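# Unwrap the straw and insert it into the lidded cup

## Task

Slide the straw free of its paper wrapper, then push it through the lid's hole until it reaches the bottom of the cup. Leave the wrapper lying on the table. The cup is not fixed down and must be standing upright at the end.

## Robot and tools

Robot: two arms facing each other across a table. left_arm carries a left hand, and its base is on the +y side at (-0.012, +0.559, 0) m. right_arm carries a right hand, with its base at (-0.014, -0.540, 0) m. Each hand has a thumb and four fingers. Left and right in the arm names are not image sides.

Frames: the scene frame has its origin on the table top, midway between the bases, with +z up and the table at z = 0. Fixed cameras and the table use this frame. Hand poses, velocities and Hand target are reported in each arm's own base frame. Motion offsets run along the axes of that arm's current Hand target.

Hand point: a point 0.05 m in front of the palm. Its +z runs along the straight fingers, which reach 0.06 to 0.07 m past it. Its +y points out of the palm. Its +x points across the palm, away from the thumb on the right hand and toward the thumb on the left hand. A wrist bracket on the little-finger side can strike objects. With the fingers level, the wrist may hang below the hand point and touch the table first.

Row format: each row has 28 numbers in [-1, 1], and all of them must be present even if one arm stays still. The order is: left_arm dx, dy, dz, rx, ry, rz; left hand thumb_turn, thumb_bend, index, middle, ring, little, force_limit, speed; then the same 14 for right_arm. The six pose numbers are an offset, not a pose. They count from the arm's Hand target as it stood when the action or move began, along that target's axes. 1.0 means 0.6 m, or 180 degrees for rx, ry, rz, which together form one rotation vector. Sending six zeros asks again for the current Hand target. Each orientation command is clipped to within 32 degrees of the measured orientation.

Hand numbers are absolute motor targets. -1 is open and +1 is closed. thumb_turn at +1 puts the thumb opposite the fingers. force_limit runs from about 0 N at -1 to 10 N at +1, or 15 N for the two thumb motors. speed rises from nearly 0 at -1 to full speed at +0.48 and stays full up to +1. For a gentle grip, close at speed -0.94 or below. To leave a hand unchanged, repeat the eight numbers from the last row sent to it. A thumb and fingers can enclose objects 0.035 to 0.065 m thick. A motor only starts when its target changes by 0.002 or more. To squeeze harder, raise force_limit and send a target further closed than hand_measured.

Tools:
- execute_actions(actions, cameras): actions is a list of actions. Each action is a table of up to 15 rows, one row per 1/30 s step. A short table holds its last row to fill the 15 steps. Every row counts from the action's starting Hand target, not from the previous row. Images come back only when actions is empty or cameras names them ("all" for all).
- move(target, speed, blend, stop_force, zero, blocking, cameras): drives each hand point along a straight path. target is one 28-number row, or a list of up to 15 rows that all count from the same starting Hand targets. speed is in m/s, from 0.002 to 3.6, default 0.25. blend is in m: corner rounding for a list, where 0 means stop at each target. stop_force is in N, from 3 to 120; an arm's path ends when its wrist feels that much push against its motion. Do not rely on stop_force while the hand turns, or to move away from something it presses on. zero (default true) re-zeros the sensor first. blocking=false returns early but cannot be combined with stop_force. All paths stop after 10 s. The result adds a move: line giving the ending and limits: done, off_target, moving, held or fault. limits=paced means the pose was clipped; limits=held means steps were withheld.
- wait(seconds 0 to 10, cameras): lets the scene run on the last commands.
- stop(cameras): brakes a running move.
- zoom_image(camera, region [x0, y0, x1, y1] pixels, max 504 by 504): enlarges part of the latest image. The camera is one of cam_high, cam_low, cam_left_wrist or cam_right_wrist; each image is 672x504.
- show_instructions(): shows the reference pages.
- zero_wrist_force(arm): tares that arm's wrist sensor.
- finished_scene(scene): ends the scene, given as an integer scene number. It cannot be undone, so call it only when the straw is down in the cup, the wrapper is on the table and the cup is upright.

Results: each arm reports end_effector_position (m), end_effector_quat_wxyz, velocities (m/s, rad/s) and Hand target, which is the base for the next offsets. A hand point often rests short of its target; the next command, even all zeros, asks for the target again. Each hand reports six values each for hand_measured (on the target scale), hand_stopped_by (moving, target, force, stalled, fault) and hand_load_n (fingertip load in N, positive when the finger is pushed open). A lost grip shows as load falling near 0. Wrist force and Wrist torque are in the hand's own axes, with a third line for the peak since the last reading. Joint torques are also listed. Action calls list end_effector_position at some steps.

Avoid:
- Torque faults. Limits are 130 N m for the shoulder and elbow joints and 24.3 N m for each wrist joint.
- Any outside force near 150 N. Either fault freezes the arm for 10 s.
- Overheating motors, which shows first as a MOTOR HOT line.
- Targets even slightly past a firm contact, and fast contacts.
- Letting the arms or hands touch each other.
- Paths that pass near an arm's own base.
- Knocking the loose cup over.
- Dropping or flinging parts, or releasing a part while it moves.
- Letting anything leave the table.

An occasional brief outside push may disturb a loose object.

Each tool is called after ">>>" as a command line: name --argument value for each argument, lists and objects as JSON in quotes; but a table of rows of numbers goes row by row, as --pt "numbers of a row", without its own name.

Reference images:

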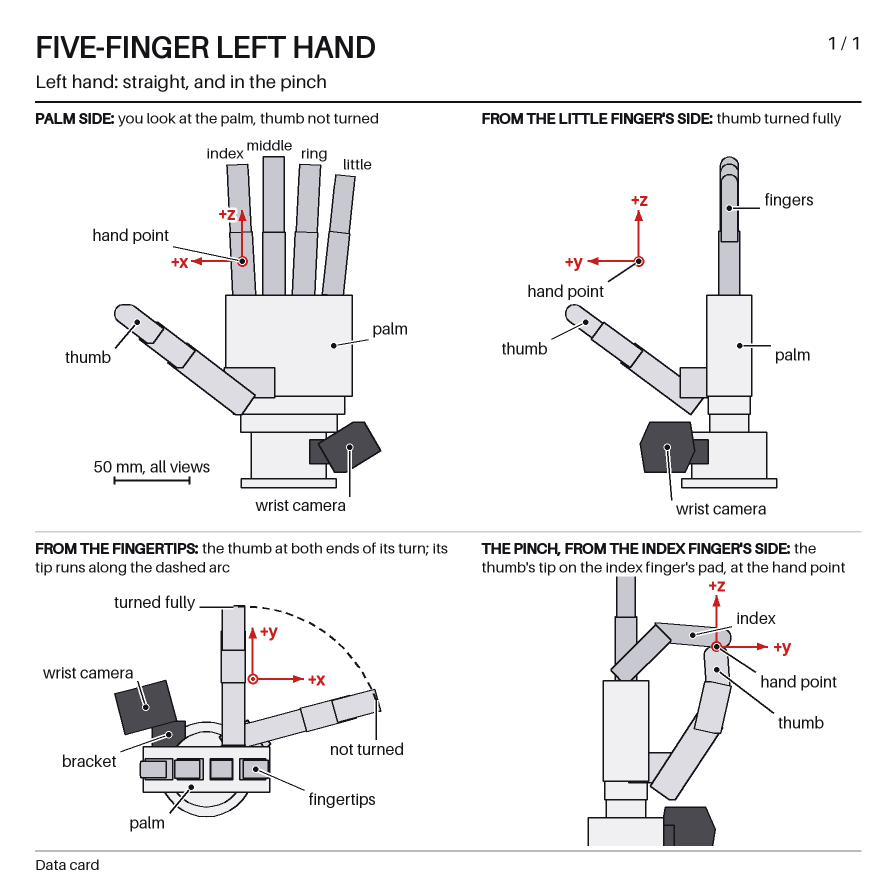

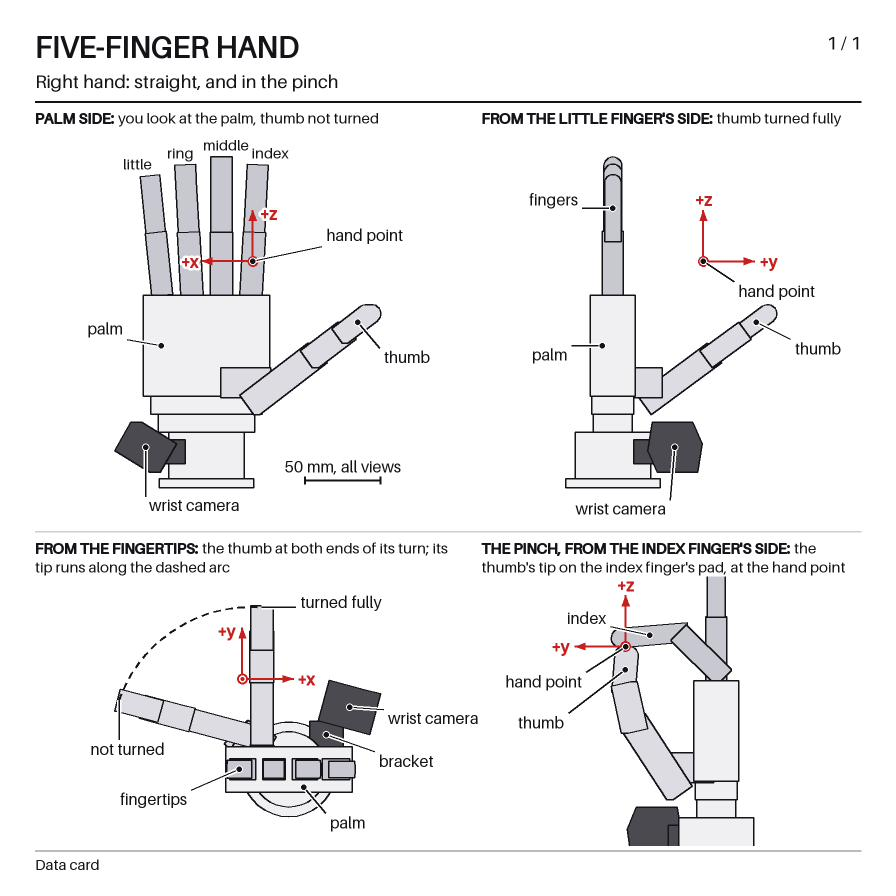

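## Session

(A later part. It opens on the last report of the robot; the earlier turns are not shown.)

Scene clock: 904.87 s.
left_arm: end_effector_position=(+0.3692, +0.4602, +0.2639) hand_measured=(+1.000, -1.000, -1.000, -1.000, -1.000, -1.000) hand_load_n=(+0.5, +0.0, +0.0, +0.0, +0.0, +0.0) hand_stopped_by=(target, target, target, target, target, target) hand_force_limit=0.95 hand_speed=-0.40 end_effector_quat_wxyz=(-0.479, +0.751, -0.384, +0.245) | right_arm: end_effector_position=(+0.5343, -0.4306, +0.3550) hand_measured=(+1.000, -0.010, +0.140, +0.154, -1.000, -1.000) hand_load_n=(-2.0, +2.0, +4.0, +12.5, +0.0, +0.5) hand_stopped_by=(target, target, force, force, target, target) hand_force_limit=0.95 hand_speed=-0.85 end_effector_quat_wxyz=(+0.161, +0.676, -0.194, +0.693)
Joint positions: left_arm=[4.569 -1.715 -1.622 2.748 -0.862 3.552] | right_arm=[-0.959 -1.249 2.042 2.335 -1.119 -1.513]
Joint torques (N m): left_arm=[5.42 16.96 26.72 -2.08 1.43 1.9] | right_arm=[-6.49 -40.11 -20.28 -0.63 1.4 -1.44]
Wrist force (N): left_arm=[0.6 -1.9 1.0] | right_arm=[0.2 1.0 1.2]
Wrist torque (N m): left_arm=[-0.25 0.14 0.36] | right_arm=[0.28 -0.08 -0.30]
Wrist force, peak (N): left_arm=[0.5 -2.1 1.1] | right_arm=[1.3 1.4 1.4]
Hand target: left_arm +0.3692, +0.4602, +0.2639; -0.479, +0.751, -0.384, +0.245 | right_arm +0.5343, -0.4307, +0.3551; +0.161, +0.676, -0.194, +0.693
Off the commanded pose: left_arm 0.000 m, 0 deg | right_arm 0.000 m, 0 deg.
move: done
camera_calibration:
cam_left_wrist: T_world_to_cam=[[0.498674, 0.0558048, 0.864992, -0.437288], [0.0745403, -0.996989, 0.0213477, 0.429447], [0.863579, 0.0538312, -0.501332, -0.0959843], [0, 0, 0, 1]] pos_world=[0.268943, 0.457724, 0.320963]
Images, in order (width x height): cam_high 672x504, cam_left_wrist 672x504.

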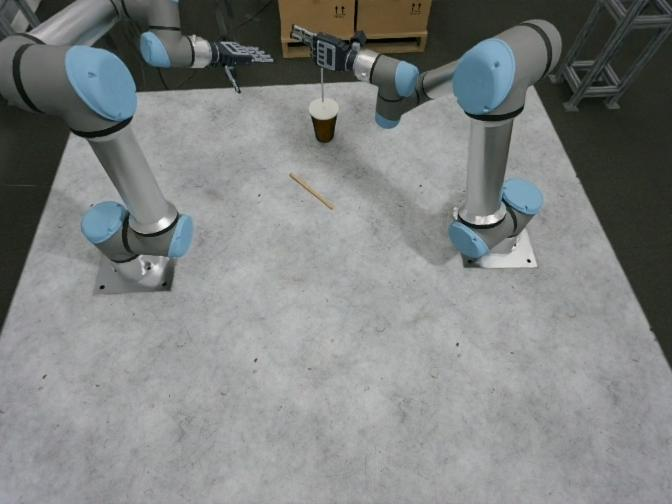

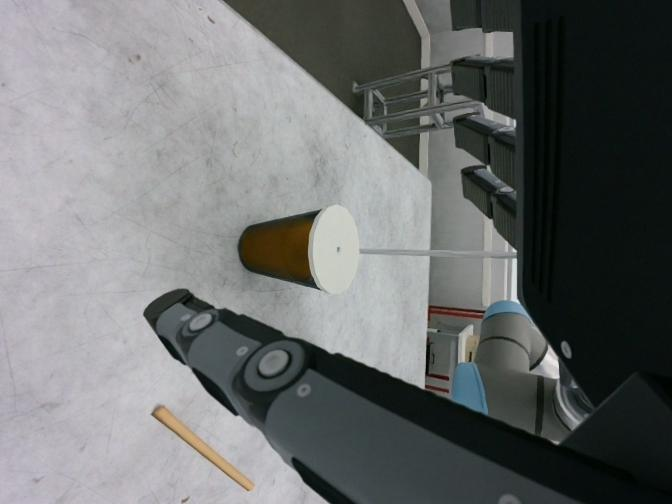

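>>> move --target '[0,0,0,0,0,0,1,-1,-1,-1,-1,-1,0.95,-0.4,-0.0833,0.0075,-0.0027,0,0,0,1,-0.01,0.6,0.6,-1,-1,0.95,-0.85]' --speed 0.03 --stop_force 5 --cameras '["cam_high","cam_left_wrist","cam_right_wrist"]'

>>> zoom_image --camera "cam_left_wrist" --region '[310, 180, 510, 320]'

>>> zoom_image --camera "cam_high" --region '[280, 50, 360, 130]'

>>> zoom_image --camera "cam_right_wrist" --region '[290, 150, 430, 290]'

Scene clock: 932.97 s.
left_arm: end_effector_position=(+0.3692, +0.4602, +0.2639) hand_measured=(+1.000, -1.000, -1.000, -1.000, -1.000, -1.000) hand_load_n=(+0.0, +0.0, +0.0, +0.0, -0.5, +0.0) hand_stopped_by=(target, target, target, target, target, target) hand_force_limit=0.95 hand_speed=-0.40 end_effector_quat_wxyz=(-0.479, +0.751, -0.384, +0.245) | right_arm: end_effector_position=(+0.5332, -0.4313, +0.3258) hand_measured=(+1.000, -0.010, +0.140, +0.154, -1.000, -1.000) hand_load_n=(-2.0, +2.0, +4.0, +12.5, +0.0, +0.0) hand_stopped_by=(target, target, force, force, target, target) hand_force_limit=0.95 hand_speed=-0.85 end_effector_quat_wxyz=(+0.161, +0.676, -0.194, +0.693)
Joint positions: left_arm=[4.569 -1.715 -1.622 2.748 -0.862 3.552] | right_arm=[-0.962 -1.192 2.065 2.255 -1.115 -1.513]
Joint torques (N m): left_arm=[6.11 18.13 24.35 -1.94 0.33 1.81] | right_arm=[5.95 -31.44 -21.36 -4.02 -0.95 0.22]
Wrist force (N): left_arm=[0.6 -1.9 1.1] | right_arm=[0.4 1.1 1.3]
Wrist torque (N m): left_arm=[-0.25 0.14 0.36] | right_arm=[0.28 -0.14 -0.26]
Wrist force, peak (N): left_arm=[0.4 -2.2 1.0] | right_arm=[8.9 0.3 0.9]
Hand target: left_arm +0.3692, +0.4602, +0.2639; -0.479, +0.751, -0.384, +0.245 | right_arm +0.5332, -0.4313, +0.3258; +0.161, +0.676, -0.194, +0.693 (not the last commanded pose)
Off the commanded pose: left_arm 0.000 m, 0 deg | right_arm 0.021 m, 0 deg.
move: contact (right_arm)
camera_calibration:
cam_left_wrist: T_world_to_cam=[[0.498674, 0.0558048, 0.864992, -0.437288], [0.0745403, -0.996989, 0.0213477, 0.429447], [0.863579, 0.0538312, -0.501332, -0.0959843], [0, 0, 0, 1]] pos_world=[0.268943, 0.457724, 0.320963]
cam_right_wrist: T_world_to_cam=[[-0.442638, -0.862844, 0.244076, -0.208038], [-0.528035, 0.0308163, -0.848663, 0.573951], [0.724742, -0.504531, -0.469252, -0.339233], [0, 0, 0, 1]] pos_world=[0.456837, -0.368345, 0.378683]
Images, in order (width x height): cam_high 672x504, cam_left_wrist 672x504, cam_right_wrist 672x504.

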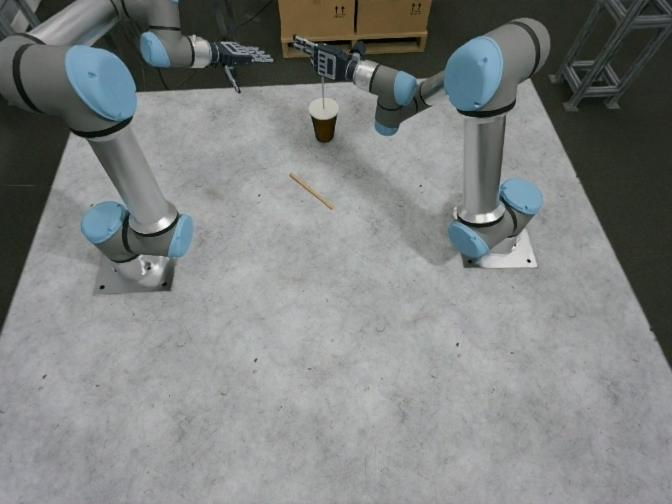

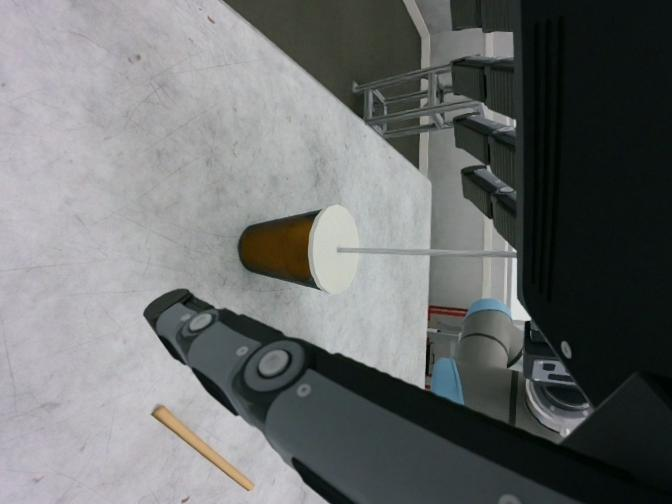

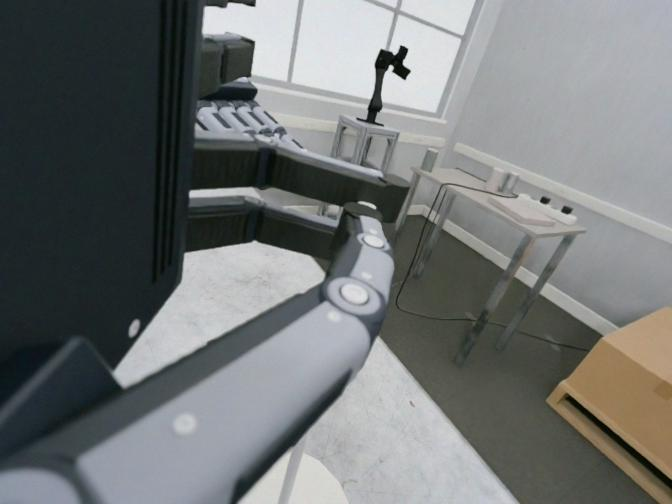

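Scaled by 2.520.

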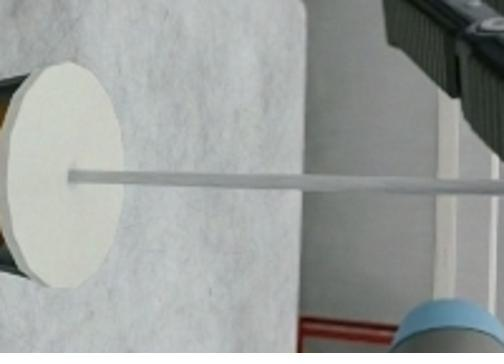

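Scaled by 6.300.

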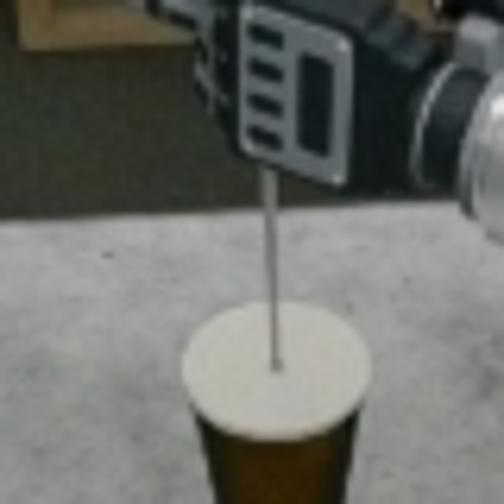

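Scaled by 3.600.

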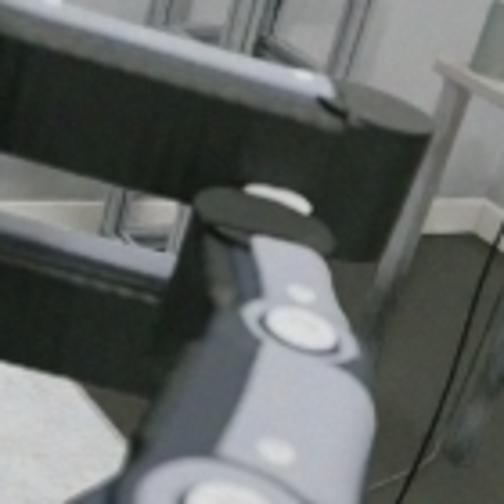

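>>> zoom_image --camera "cam_left_wrist" --region '[320, 210, 400, 290]'

>>> zoom_image --camera "cam_high" --region '[304, 84, 344, 124]'

Scaled by 6.300.

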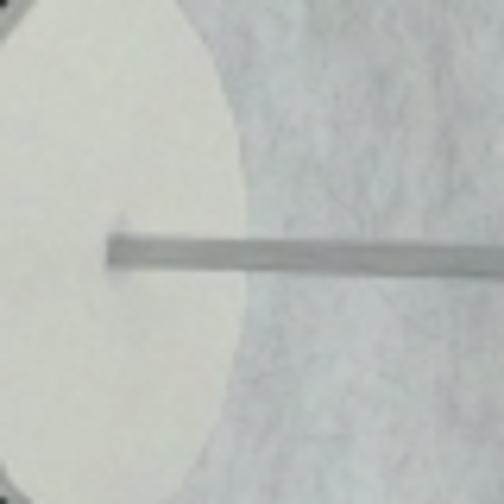

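Scaled by 12.600.

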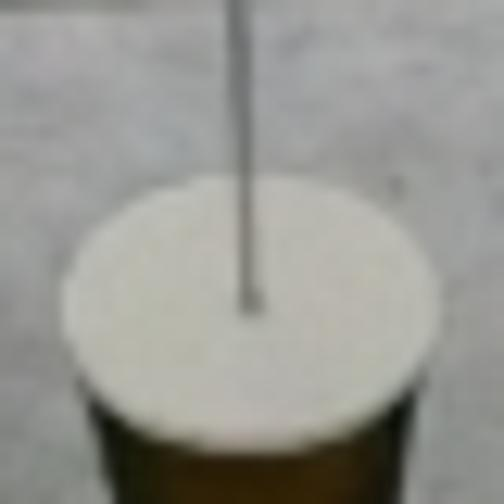

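>>> move --pt "0 0 0 0 0 0 1 -1 -1 -1 -1 -1 0.95 -0.4 0.0067 0.0012 -0.0024 0 0 0 1 -0.01 0.6 0.6 -1 -1 0.95 -0.85" --pt "0 0 0 0 0 0 1 -1 -1 -1 -1 -1 0.95 -0.4 -0.0667 0.0051 -0.0034 0 0 0 1 -0.01 0.6 0.6 -1 -1 0.95 -0.85" --speed 0.03 --stop_force 6 --cameras '["cam_high","cam_left_wrist"]'

>>> zoom_image --camera "cam_left_wrist" --region '[320, 210, 400, 290]'

>>> zoom_image --camera "cam_high" --region '[304, 84, 344, 124]'

Scene clock: 950.83 s.
left_arm: end_effector_position=(+0.3692, +0.4602, +0.2639) hand_measured=(+1.000, -1.000, -1.000, -1.000, -1.000, -1.000) hand_load_n=(+0.0, +0.0, +0.0, +0.0, +0.0, +0.0) hand_stopped_by=(target, target, target, target, target, target) hand_force_limit=0.95 hand_speed=-0.40 end_effector_quat_wxyz=(-0.479, +0.751, -0.384, +0.245) | right_arm: end_effector_position=(+0.5314, -0.4314, +0.3260) hand_measured=(+1.000, -0.010, +0.140, +0.154, -1.000, -1.000) hand_load_n=(-3.0, +2.0, +4.0, +12.5, +0.0, +0.0) hand_stopped_by=(target, target, force, force, target, target) hand_force_limit=0.95 hand_speed=-0.85 end_effector_quat_wxyz=(+0.161, +0.676, -0.194, +0.693)
Joint positions: left_arm=[4.569 -1.715 -1.622 2.748 -0.862 3.552] | right_arm=[-0.966 -1.195 2.069 2.254 -1.112 -1.513]
Joint torques (N m): left_arm=[6.13 17.76 23.6 -1.98 -1.2 1.51] | right_arm=[-1.63 -17.64 -21.75 -4.07 -0.45 1.3]
Wrist force (N): left_arm=[0.6 -1.8 0.6] | right_arm=[0.3 1.3 1.4]
Wrist torque (N m): left_arm=[-0.20 0.12 0.35] | right_arm=[0.32 -0.11 -0.25]
Wrist force, peak (N): left_arm=[0.6 -2.3 0.9] | right_arm=[11.1 -0.1 1.4]
Hand target: left_arm +0.3692, +0.4602, +0.2639; -0.479, +0.751, -0.384, +0.245 | right_arm +0.5314, -0.4314, +0.3260; +0.161, +0.676, -0.194, +0.693 (not the last commanded pose)
Off the commanded pose: left_arm 0.000 m, 0 deg | right_arm 0.040 m, 0 deg.
move: contact (right_arm); path passed 1 of 2 targets
camera_calibration:
cam_left_wrist: T_world_to_cam=[[0.498674, 0.0558048, 0.864992, -0.437288], [0.0745403, -0.996989, 0.0213477, 0.429447], [0.863579, 0.0538312, -0.501332, -0.0959843], [0, 0, 0, 1]] pos_world=[0.268943, 0.457724, 0.320963]
Images, in order (width x height): cam_high 672x504, cam_left_wrist 672x504.

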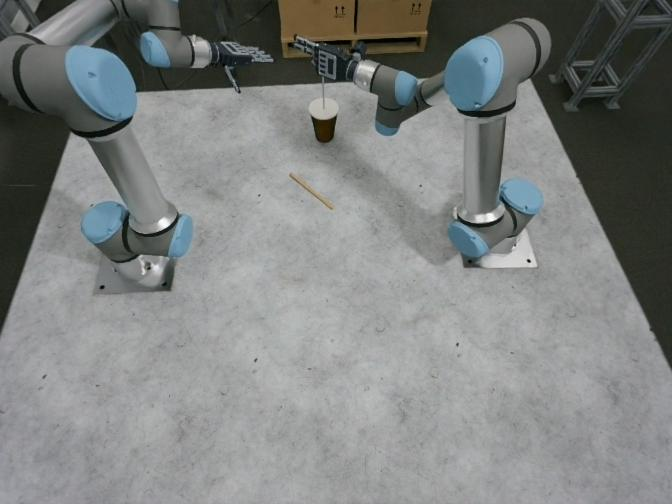

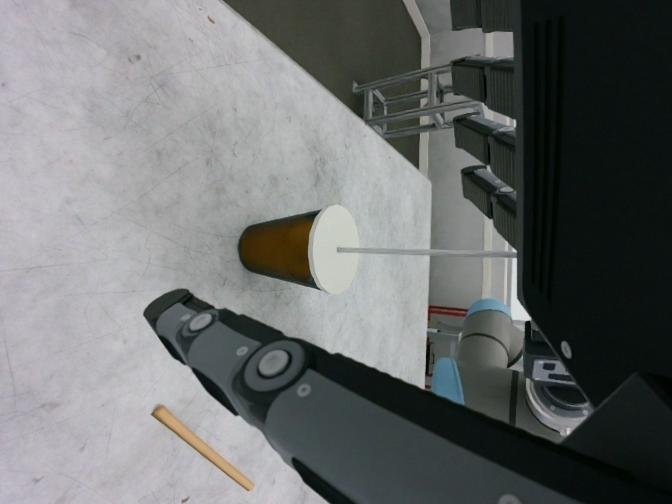

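Scaled by 6.300.

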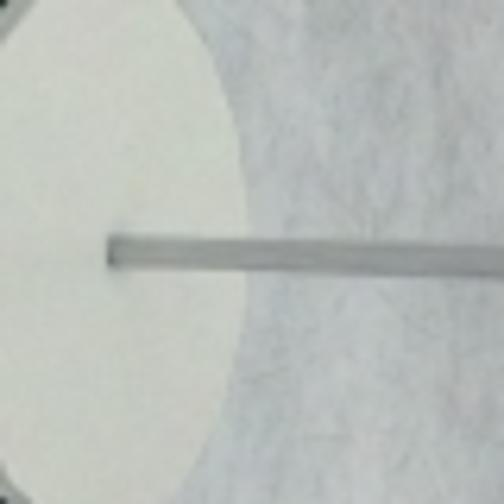

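Scaled by 12.600.

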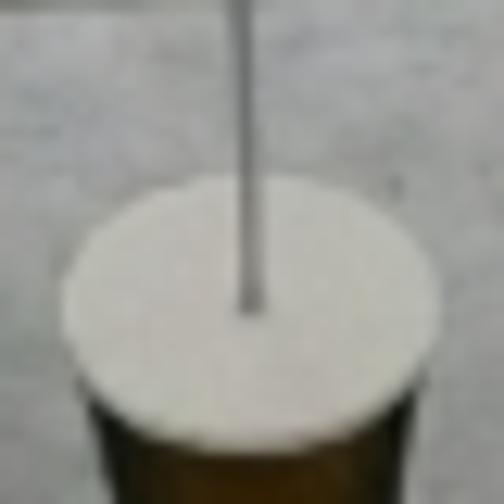

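>>> move --target '[0,0,0,0,0,0,1,-1,-1,-1,-1,-1,0.95,-0.4,0.0133,-0.0007,0.0002,0,0,0,1,-0.01,0.6,0.6,-1,-1,0.95,-0.85]' --speed 0.05 --cameras '["cam_high","cam_left_wrist"]'

>>> zoom_image --camera "cam_left_wrist" --region '[325, 235, 365, 265]'

>>> zoom_image --camera "cam_high" --region '[309, 89, 339, 119]'

Scene clock: 965.60 s.
left_arm: end_effector_position=(+0.3692, +0.4602, +0.2639) hand_measured=(+1.000, -1.000, -1.000, -1.000, -1.000, -1.000) hand_load_n=(+0.0, +0.0, +0.0, +0.0, +0.0, +0.0) hand_stopped_by=(target, target, target, target, target, target) hand_force_limit=0.95 hand_speed=-0.40 end_effector_quat_wxyz=(-0.479, +0.751, -0.384, +0.245) | right_arm: end_effector_position=(+0.5314, -0.4314, +0.3341) hand_measured=(+1.000, -0.010, +0.140, +0.154, -1.000, -1.000) hand_load_n=(-3.0, +2.0, +4.0, +12.5, +0.0, +0.0) hand_stopped_by=(target, target, force, force, target, target) hand_force_limit=0.95 hand_speed=-0.85 end_effector_quat_wxyz=(+0.161, +0.676, -0.194, +0.693)
Joint positions: left_arm=[4.569 -1.715 -1.622 2.748 -0.862 3.552] | right_arm=[-0.966 -1.211 2.063 2.276 -1.112 -1.513]
Joint torques (N m): left_arm=[5.14 18.65 23.74 -1.79 -1.85 1.89] | right_arm=[0.48 -18.71 -13.94 -3.65 -1.33 1.25]
Wrist force (N): left_arm=[0.6 -1.9 1.1] | right_arm=[0.5 1.1 1.4]
Wrist torque (N m): left_arm=[-0.25 0.14 0.36] | right_arm=[0.28 -0.13 -0.25]
Wrist force, peak (N): left_arm=[0.6 -2.2 0.9] | right_arm=[0.5 1.2 1.5]
Hand target: left_arm +0.3692, +0.4602, +0.2639; -0.479, +0.751, -0.384, +0.245 | right_arm +0.5314, -0.4314, +0.3340; +0.161, +0.676, -0.194, +0.693
Off the commanded pose: left_arm 0.000 m, 0 deg | right_arm 0.000 m, 0 deg.
move: done
camera_calibration:
cam_left_wrist: T_world_to_cam=[[0.498674, 0.0558048, 0.864992, -0.437288], [0.0745403, -0.996989, 0.0213477, 0.429447], [0.863579, 0.0538312, -0.501332, -0.0959843], [0, 0, 0, 1]] pos_world=[0.268943, 0.457724, 0.320963]
Images, in order (width x height): cam_high 672x504, cam_left_wrist 672x504.

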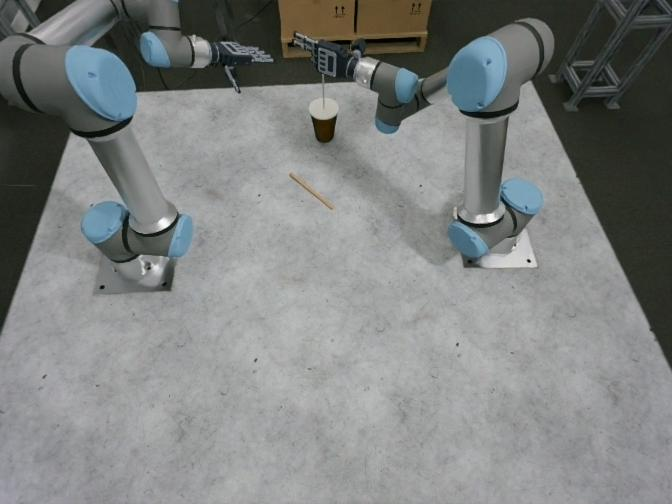

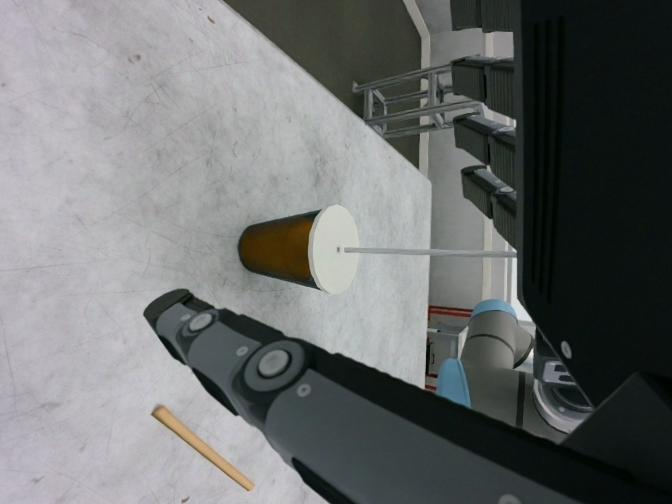

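Scaled by 12.600.

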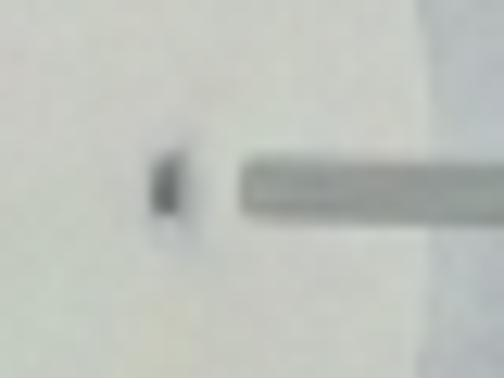

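Scaled by 16.800.

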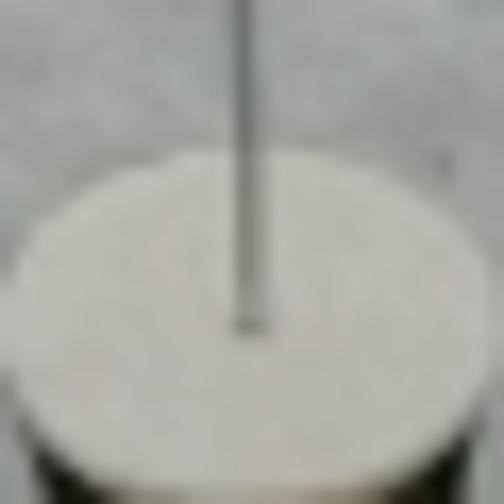

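>>> move --pt "0 0 0 0 0 0 1 -1 -1 -1 -1 -1 0.95 -0.4 -0.005 0.0006 0.001 0 0 0 1 -0.01 0.6 0.6 -1 -1 0.95 -0.85" --pt "0 0 0 0 0 0 1 -1 -1 -1 -1 -1 0.95 -0.4 -0.0667 0.0039 0.0001 0 0 0 1 -0.01 0.6 0.6 -1 -1 0.95 -0.85" --speed 0.02 --stop_force 5 --cameras '["cam_high","cam_left_wrist"]'

>>> zoom_image --camera "cam_left_wrist" --region '[325, 235, 365, 265]'

>>> zoom_image --camera "cam_high" --region '[309, 89, 339, 119]'

Scene clock: 995.67 s.
left_arm: end_effector_position=(+0.3692, +0.4602, +0.2639) hand_measured=(+1.000, -1.000, -1.000, -1.000, -1.000, -1.000) hand_load_n=(+0.0, +0.0, +0.0, +0.0, +0.0, +0.0) hand_stopped_by=(target, target, target, target, target, target) hand_force_limit=0.95 hand_speed=-0.40 end_effector_quat_wxyz=(-0.479, +0.751, -0.384, +0.245) | right_arm: end_effector_position=(+0.5318, -0.4319, +0.2939) hand_measured=(+1.000, -0.010, +0.140, +0.154, -1.000, -1.000) hand_load_n=(-3.0, +1.5, +4.5, +12.5, +0.0, +0.0) hand_stopped_by=(target, target, force, force, target, target) hand_force_limit=0.95 hand_speed=-0.85 end_effector_quat_wxyz=(+0.161, +0.676, -0.194, +0.693)
Joint positions: left_arm=[4.569 -1.715 -1.622 2.748 -0.862 3.552] | right_arm=[-0.966 -1.125 2.084 2.169 -1.112 -1.513]
Joint torques (N m): left_arm=[3.99 18.14 21.31 -1.97 -1.52 1.77] | right_arm=[-6.12 -43.46 -20.1 0.23 1.78 1.05]
Wrist force (N): left_arm=[0.8 -1.6 0.8] | right_arm=[-0.2 1.3 1.3]
Wrist torque (N m): left_arm=[-0.18 0.11 0.35] | right_arm=[0.32 -0.16 -0.23]
Wrist force, peak (N): left_arm=[0.7 -2.2 1.1] | right_arm=[4.7 0.6 1.4]
Hand target: left_arm +0.3692, +0.4602, +0.2639; -0.479, +0.751, -0.384, +0.245 | right_arm +0.5318, -0.4319, +0.2939; +0.161, +0.676, -0.194, +0.693
Off the commanded pose: left_arm 0.000 m, 0 deg | right_arm 0.000 m, 0 deg.
move: done
camera_calibration:
cam_left_wrist: T_world_to_cam=[[0.498674, 0.0558048, 0.864992, -0.437288], [0.0745403, -0.996989, 0.0213477, 0.429447], [0.863579, 0.0538312, -0.501332, -0.0959843], [0, 0, 0, 1]] pos_world=[0.268943, 0.457724, 0.320963]
Images, in order (width x height): cam_high 672x504, cam_left_wrist 672x504.

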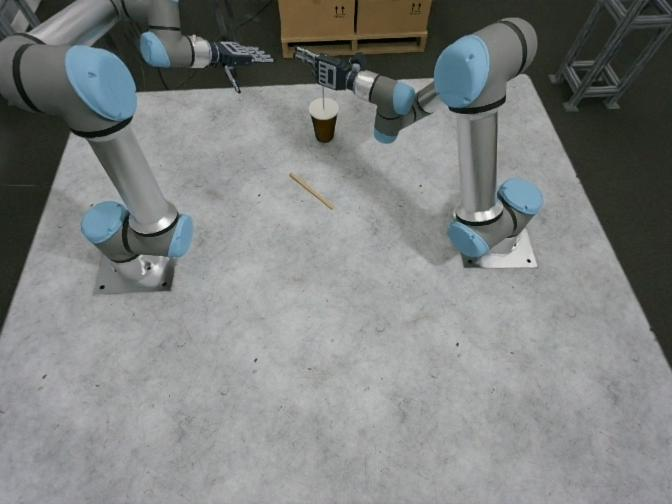

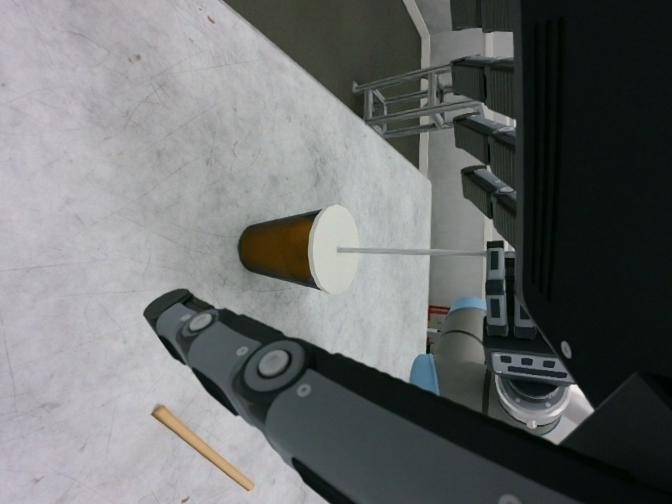

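Scaled by 12.600.

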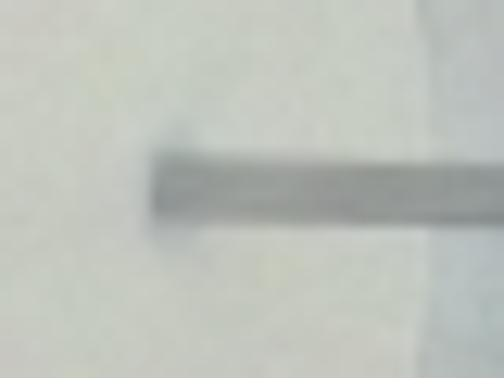

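Scaled by 16.800.

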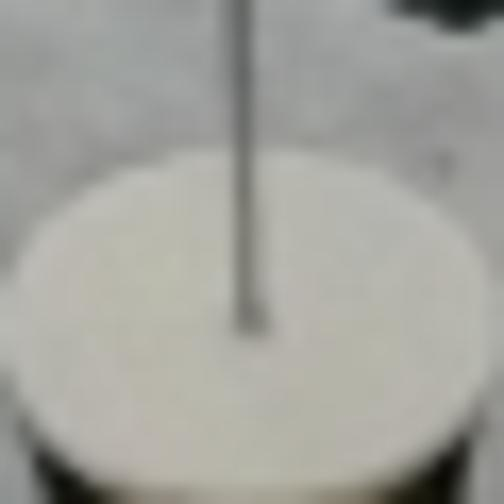

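>>> move --target '[0,0,0,0,0,0,1,-1,-1,-1,-1,-1,0.95,-0.4,-0.13,0.0069,-0.0018,0,0,0,1,-0.01,0.6,0.6,-1,-1,0.95,-0.85]' --speed 0.05 --stop_force 8 --cameras '["cam_high","cam_left_wrist"]'

>>> zoom_image --camera "cam_left_wrist" --region '[230, 180, 470, 320]'

Scene clock: 1004.90 s.
left_arm: end_effector_position=(+0.3692, +0.4602, +0.2639) hand_measured=(+1.000, -1.000, -1.000, -1.000, -1.000, -1.000) hand_load_n=(+0.0, +0.0, +0.0, +0.0, +0.0, +0.0) hand_stopped_by=(target, target, target, target, target, target) hand_force_limit=0.95 hand_speed=-0.40 end_effector_quat_wxyz=(-0.479, +0.751, -0.384, +0.245) | right_arm: end_effector_position=(+0.5316, -0.4320, +0.2157) hand_measured=(+1.000, -0.010, +0.140, +0.154, -1.000, -1.000) hand_load_n=(-2.5, +2.0, +4.5, +12.5, +0.0, +0.0) hand_stopped_by=(target, target, force, force, target, target) hand_force_limit=0.95 hand_speed=-0.85 end_effector_quat_wxyz=(+0.161, +0.676, -0.194, +0.693)
Joint positions: left_arm=[4.569 -1.715 -1.622 2.748 -0.862 3.552] | right_arm=[-0.966 -0.941 2.097 1.971 -1.111 -1.513]
Joint torques (N m): left_arm=[5.19 17.99 19.29 -2.22 -1.6 1.78] | right_arm=[-5.01 -46.63 -16.53 -0.15 1.41 1.46]
Wrist force (N): left_arm=[0.5 -1.7 1.1] | right_arm=[-1.6 1.7 1.3]
Wrist torque (N m): left_arm=[-0.23 0.16 0.35] | right_arm=[0.31 -0.12 -0.27]
Wrist force, peak (N): left_arm=[1.0 -2.0 1.0] | right_arm=[3.2 1.0 1.4]
Hand target: left_arm +0.3692, +0.4602, +0.2639; -0.479, +0.751, -0.384, +0.245 | right_arm +0.5316, -0.4320, +0.2158; +0.161, +0.676, -0.194, +0.693
Off the commanded pose: left_arm 0.000 m, 0 deg | right_arm 0.000 m, 0 deg.
move: done
camera_calibration:
cam_left_wrist: T_world_to_cam=[[0.498674, 0.0558048, 0.864992, -0.437288], [0.0745403, -0.996989, 0.0213477, 0.429447], [0.863579, 0.0538312, -0.501332, -0.0959843], [0, 0, 0, 1]] pos_world=[0.268943, 0.457724, 0.320963]
Images, in order (width x height): cam_high 672x504, cam_left_wrist 672x504.

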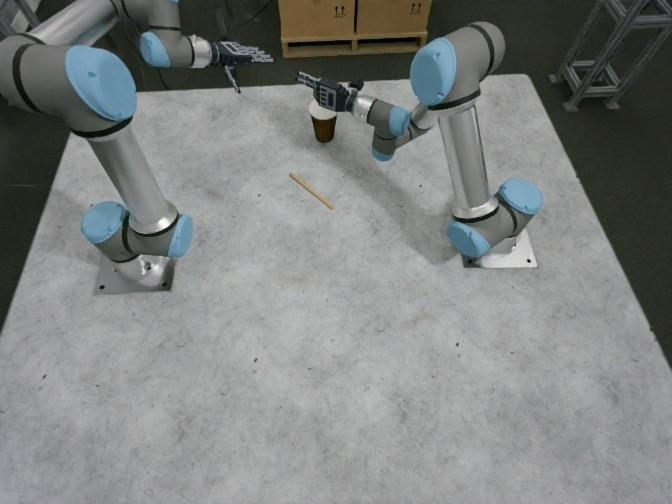

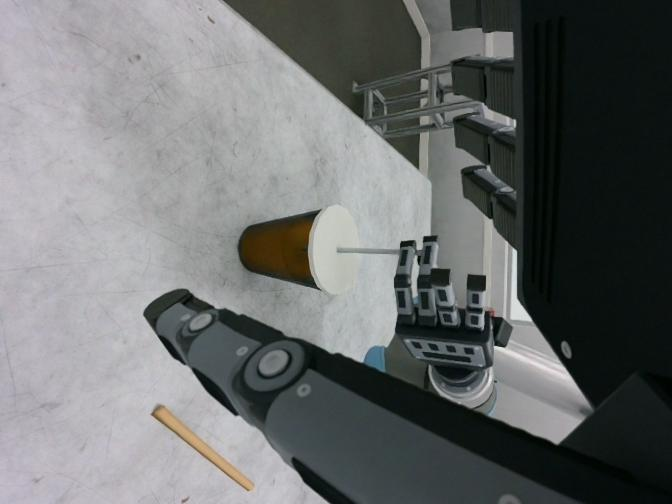

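Scaled by 2.100.

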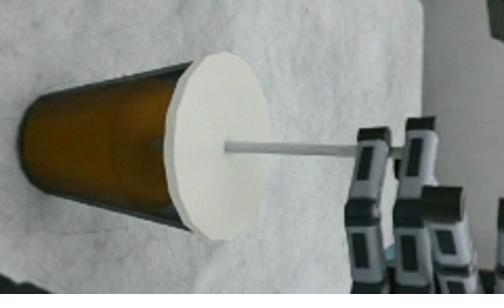

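>>> move --target '[0,0,0,0,0,0,1,-1,-1,-1,-1,-1,0.95,-0.4,-0.0583,0.0031,-0.0008,0,0,0,1,-0.01,0.6,0.6,-1,-1,0.95,-0.85]' --speed 0.025 --stop_force 7 --cameras '["cam_low","cam_left_wrist","cam_right_wrist"]'

>>> zoom_image --camera "cam_right_wrist" --region '[290, 150, 430, 290]'

>>> zoom_image --camera "cam_left_wrist" --region '[230, 180, 470, 320]'

Scene clock: 1012.70 s.
left_arm: end_effector_position=(+0.3692, +0.4602, +0.2639) hand_measured=(+1.000, -1.000, -1.000, -1.000, -1.000, -1.000) hand_load_n=(+0.0, +0.0, +0.0, +0.0, +0.0, +0.0) hand_stopped_by=(target, target, target, target, target, target) hand_force_limit=0.95 hand_speed=-0.40 end_effector_quat_wxyz=(-0.479, +0.751, -0.384, +0.245) | right_arm: end_effector_position=(+0.5316, -0.4320, +0.2004) hand_measured=(+1.000, -0.010, +0.140, +0.154, -1.000, -1.000) hand_load_n=(-2.5, +1.5, +4.0, +12.5, +0.0, +0.0) hand_stopped_by=(target, target, force, force, target, target) hand_force_limit=0.95 hand_speed=-0.85 end_effector_quat_wxyz=(+0.161, +0.676, -0.194, +0.693)
Joint positions: left_arm=[4.569 -1.715 -1.622 2.748 -0.862 3.552] | right_arm=[-0.967 -0.902 2.095 1.935 -1.111 -1.513]
Joint torques (N m): left_arm=[6.07 18.59 18.04 -1.79 -1.64 1.78] | right_arm=[0.64 -46.43 -2.55 -4.4 -1.27 0.66]
Wrist force (N): left_arm=[0.5 -2.0 0.9] | right_arm=[-1.1 1.3 1.5]
Wrist torque (N m): left_arm=[-0.25 0.16 0.36] | right_arm=[0.27 -0.13 -0.25]
Wrist force, peak (N): left_arm=[0.8 -2.2 0.9] | right_arm=[11.3 0.0 2.2]
Hand target: left_arm +0.3692, +0.4602, +0.2639; -0.479, +0.751, -0.384, +0.245 | right_arm +0.5316, -0.4320, +0.2004; +0.161, +0.676, -0.194, +0.693 (not the last commanded pose)
Off the commanded pose: left_arm 0.000 m, 0 deg | right_arm 0.020 m, 0 deg.
move: contact (right_arm)
camera_calibration:
cam_left_wrist: T_world_to_cam=[[0.498674, 0.0558048, 0.864992, -0.437288], [0.0745403, -0.996989, 0.0213477, 0.429447], [0.863579, 0.0538312, -0.501332, -0.0959843], [0, 0, 0, 1]] pos_world=[0.268943, 0.457724, 0.320963]
cam_right_wrist: T_world_to_cam=[[-0.442529, -0.86289, 0.244108, -0.178756], [-0.528075, 0.0307432, -0.848641, 0.466772], [0.724779, -0.504456, -0.469275, -0.397156], [0, 0, 0, 1]] pos_world=[0.455237, -0.368944, 0.253382]
Images, in order (width x height): cam_low 672x504, cam_left_wrist 672x504, cam_right_wrist 672x504.

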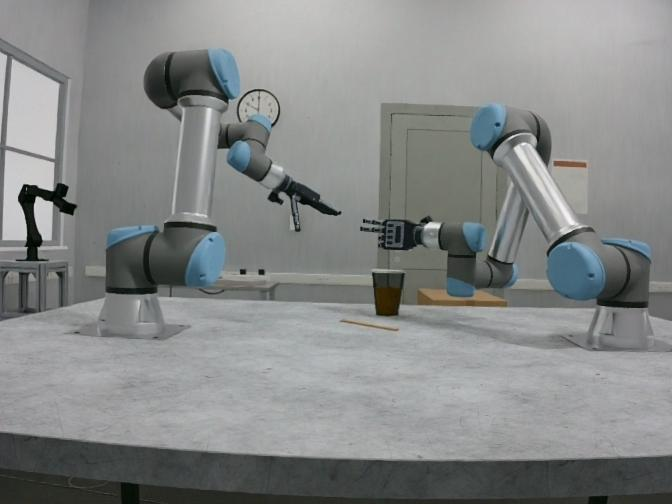

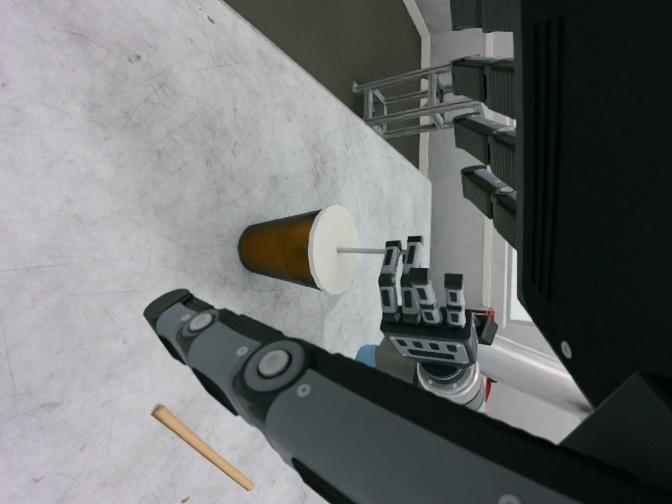

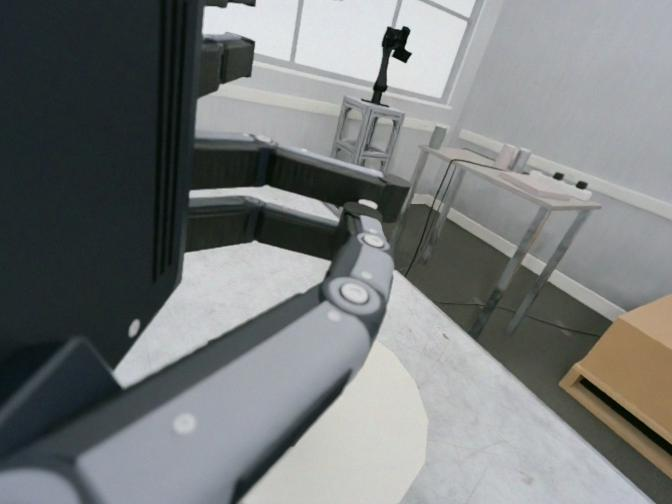

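Scaled by 3.600.

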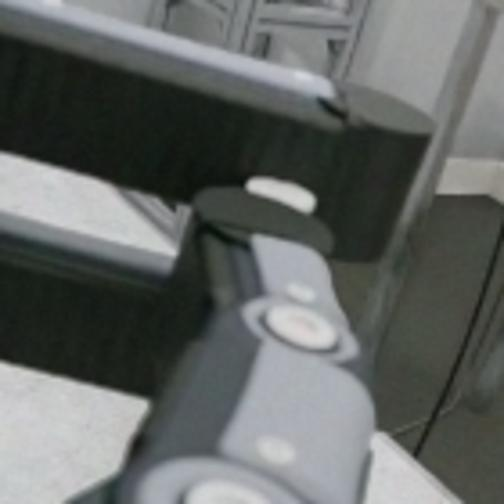

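Scaled by 2.100.

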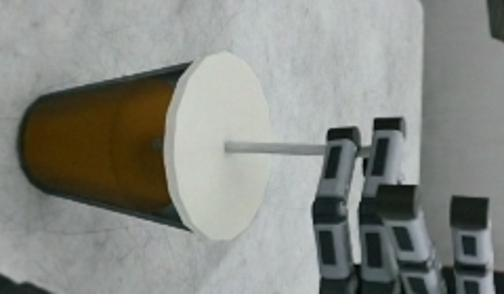

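>>> move --pt "0 0 0 0 0 0 1 -1 -1 -1 -1 -1 0.95 -0.4 -0.0017 0.0001 0 0 0 0 1 -0.01 0.6 0.6 -1 -1 0.95 -0.85" --pt "0 0 0 0 0 0 1 -1 -1 -1 -1 -1 0.95 -0.4 -0.0017 0.0001 0 0 0 0 1 -1 -1 -1 -1 -1 0.95 -0.5" --pt "0 0 0 0 0 0 1 -1 -1 -1 -1 -1 0.95 -0.4 -0.0017 0.0001 -0.25 0 0 0 1 -1 -1 -1 -1 -1 0.95 -0.5" --speed '[0.02,0.05,0.15]' --cameras '["cam_high","cam_low","cam_left_wrist","cam_right_wrist"]'

>>> zoom_image --camera "cam_left_wrist" --region '[230, 180, 470, 320]'

>>> zoom_image --camera "cam_low" --region '[320, 190, 460, 340]'

Scene clock: 1029.07 s.
left_arm: end_effector_position=(+0.3692, +0.4602, +0.2639) hand_measured=(+1.000, -1.000, -1.000, -1.000, -1.000, -1.000) hand_load_n=(+0.0, +0.0, +0.0, +0.0, -0.5, +0.0) hand_stopped_by=(target, target, target, target, target, target) hand_force_limit=0.95 hand_speed=-0.40 end_effector_quat_wxyz=(-0.479, +0.751, -0.384, +0.245) | right_arm: end_effector_position=(+0.4005, -0.3592, +0.1976) hand_measured=(+1.000, -1.000, -1.000, -1.000, -1.000, -1.000) hand_load_n=(+0.0, +0.0, +0.0, +0.0, +0.0, +0.0) hand_stopped_by=(target, target, target, target, target, target) hand_force_limit=0.95 hand_speed=-0.50 end_effector_quat_wxyz=(+0.161, +0.675, -0.194, +0.693)
Joint positions: left_arm=[4.569 -1.715 -1.622 2.748 -0.862 3.552] | right_arm=[-1.221 -1.001 2.522 1.604 -0.857 -1.509]
Joint torques (N m): left_arm=[5.59 17.61 16.2 -1.76 -1.96 1.94] | right_arm=[-4.8 -13.8 3.75 -0.4 0.14 0.82]
Wrist force (N): left_arm=[0.6 -1.9 0.8] | right_arm=[0.7 1.1 1.2]
Wrist torque (N m): left_arm=[-0.23 0.13 0.35] | right_arm=[0.29 -0.14 -0.31]
Wrist force, peak (N): left_arm=[0.6 -2.2 1.1] | right_arm=[11.2 0.2 1.3]
Hand target: left_arm +0.3692, +0.4602, +0.2639; -0.479, +0.751, -0.384, +0.245 | right_arm +0.4005, -0.3592, +0.1975; +0.161, +0.676, -0.194, +0.693
Off the commanded pose: left_arm 0.000 m, 0 deg | right_arm 0.000 m, 0 deg.
move: done
camera_calibration:
cam_left_wrist: T_world_to_cam=[[0.498674, 0.0558048, 0.864992, -0.437288], [0.0745403, -0.996989, 0.0213477, 0.429447], [0.863579, 0.0538312, -0.501332, -0.0959843], [0, 0, 0, 1]] pos_world=[0.268943, 0.457724, 0.320963]
cam_right_wrist: T_world_to_cam=[[-0.442633, -0.862833, 0.244123, -0.173285], [-0.527992, 0.0307375, -0.848693, 0.39283], [0.724776, -0.504554, -0.469174, -0.266879], [0, 0, 0, 1]] pos_world=[0.324137, -0.296245, 0.250483]

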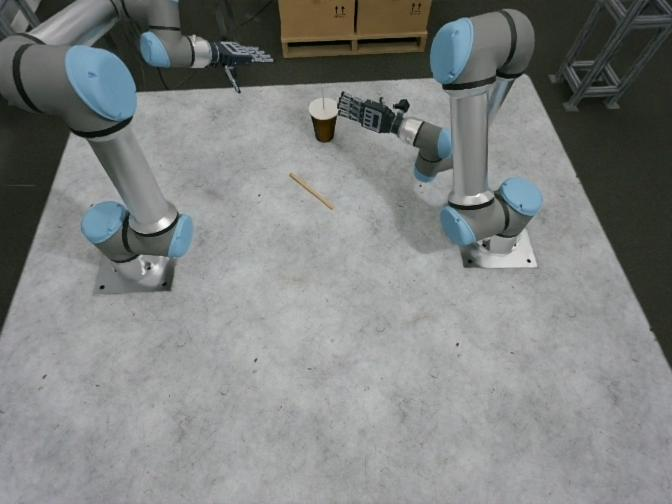

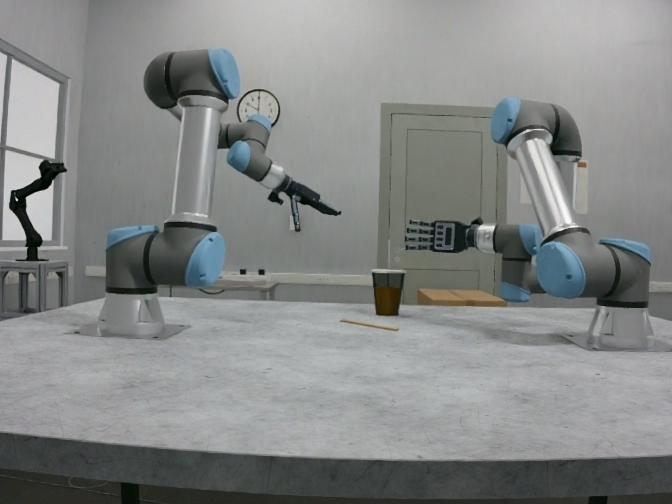

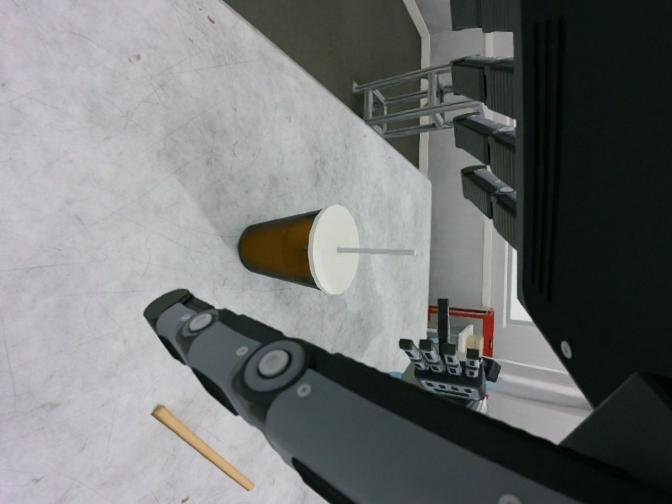

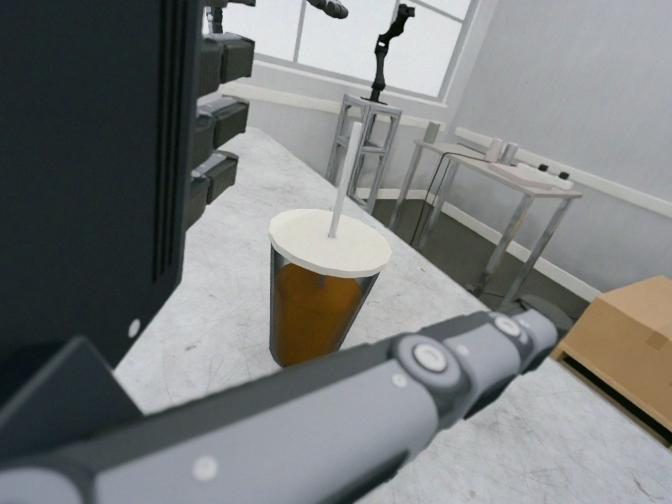

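Scaled by 2.100.

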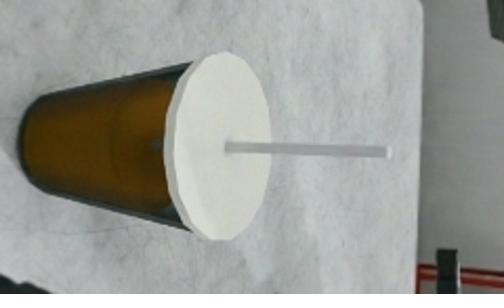

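Scaled by 3.360.

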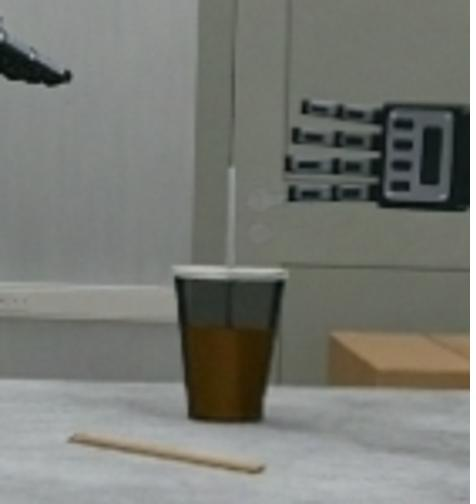

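>>> finished_scene --scene 2

The scene is finished: the task was done.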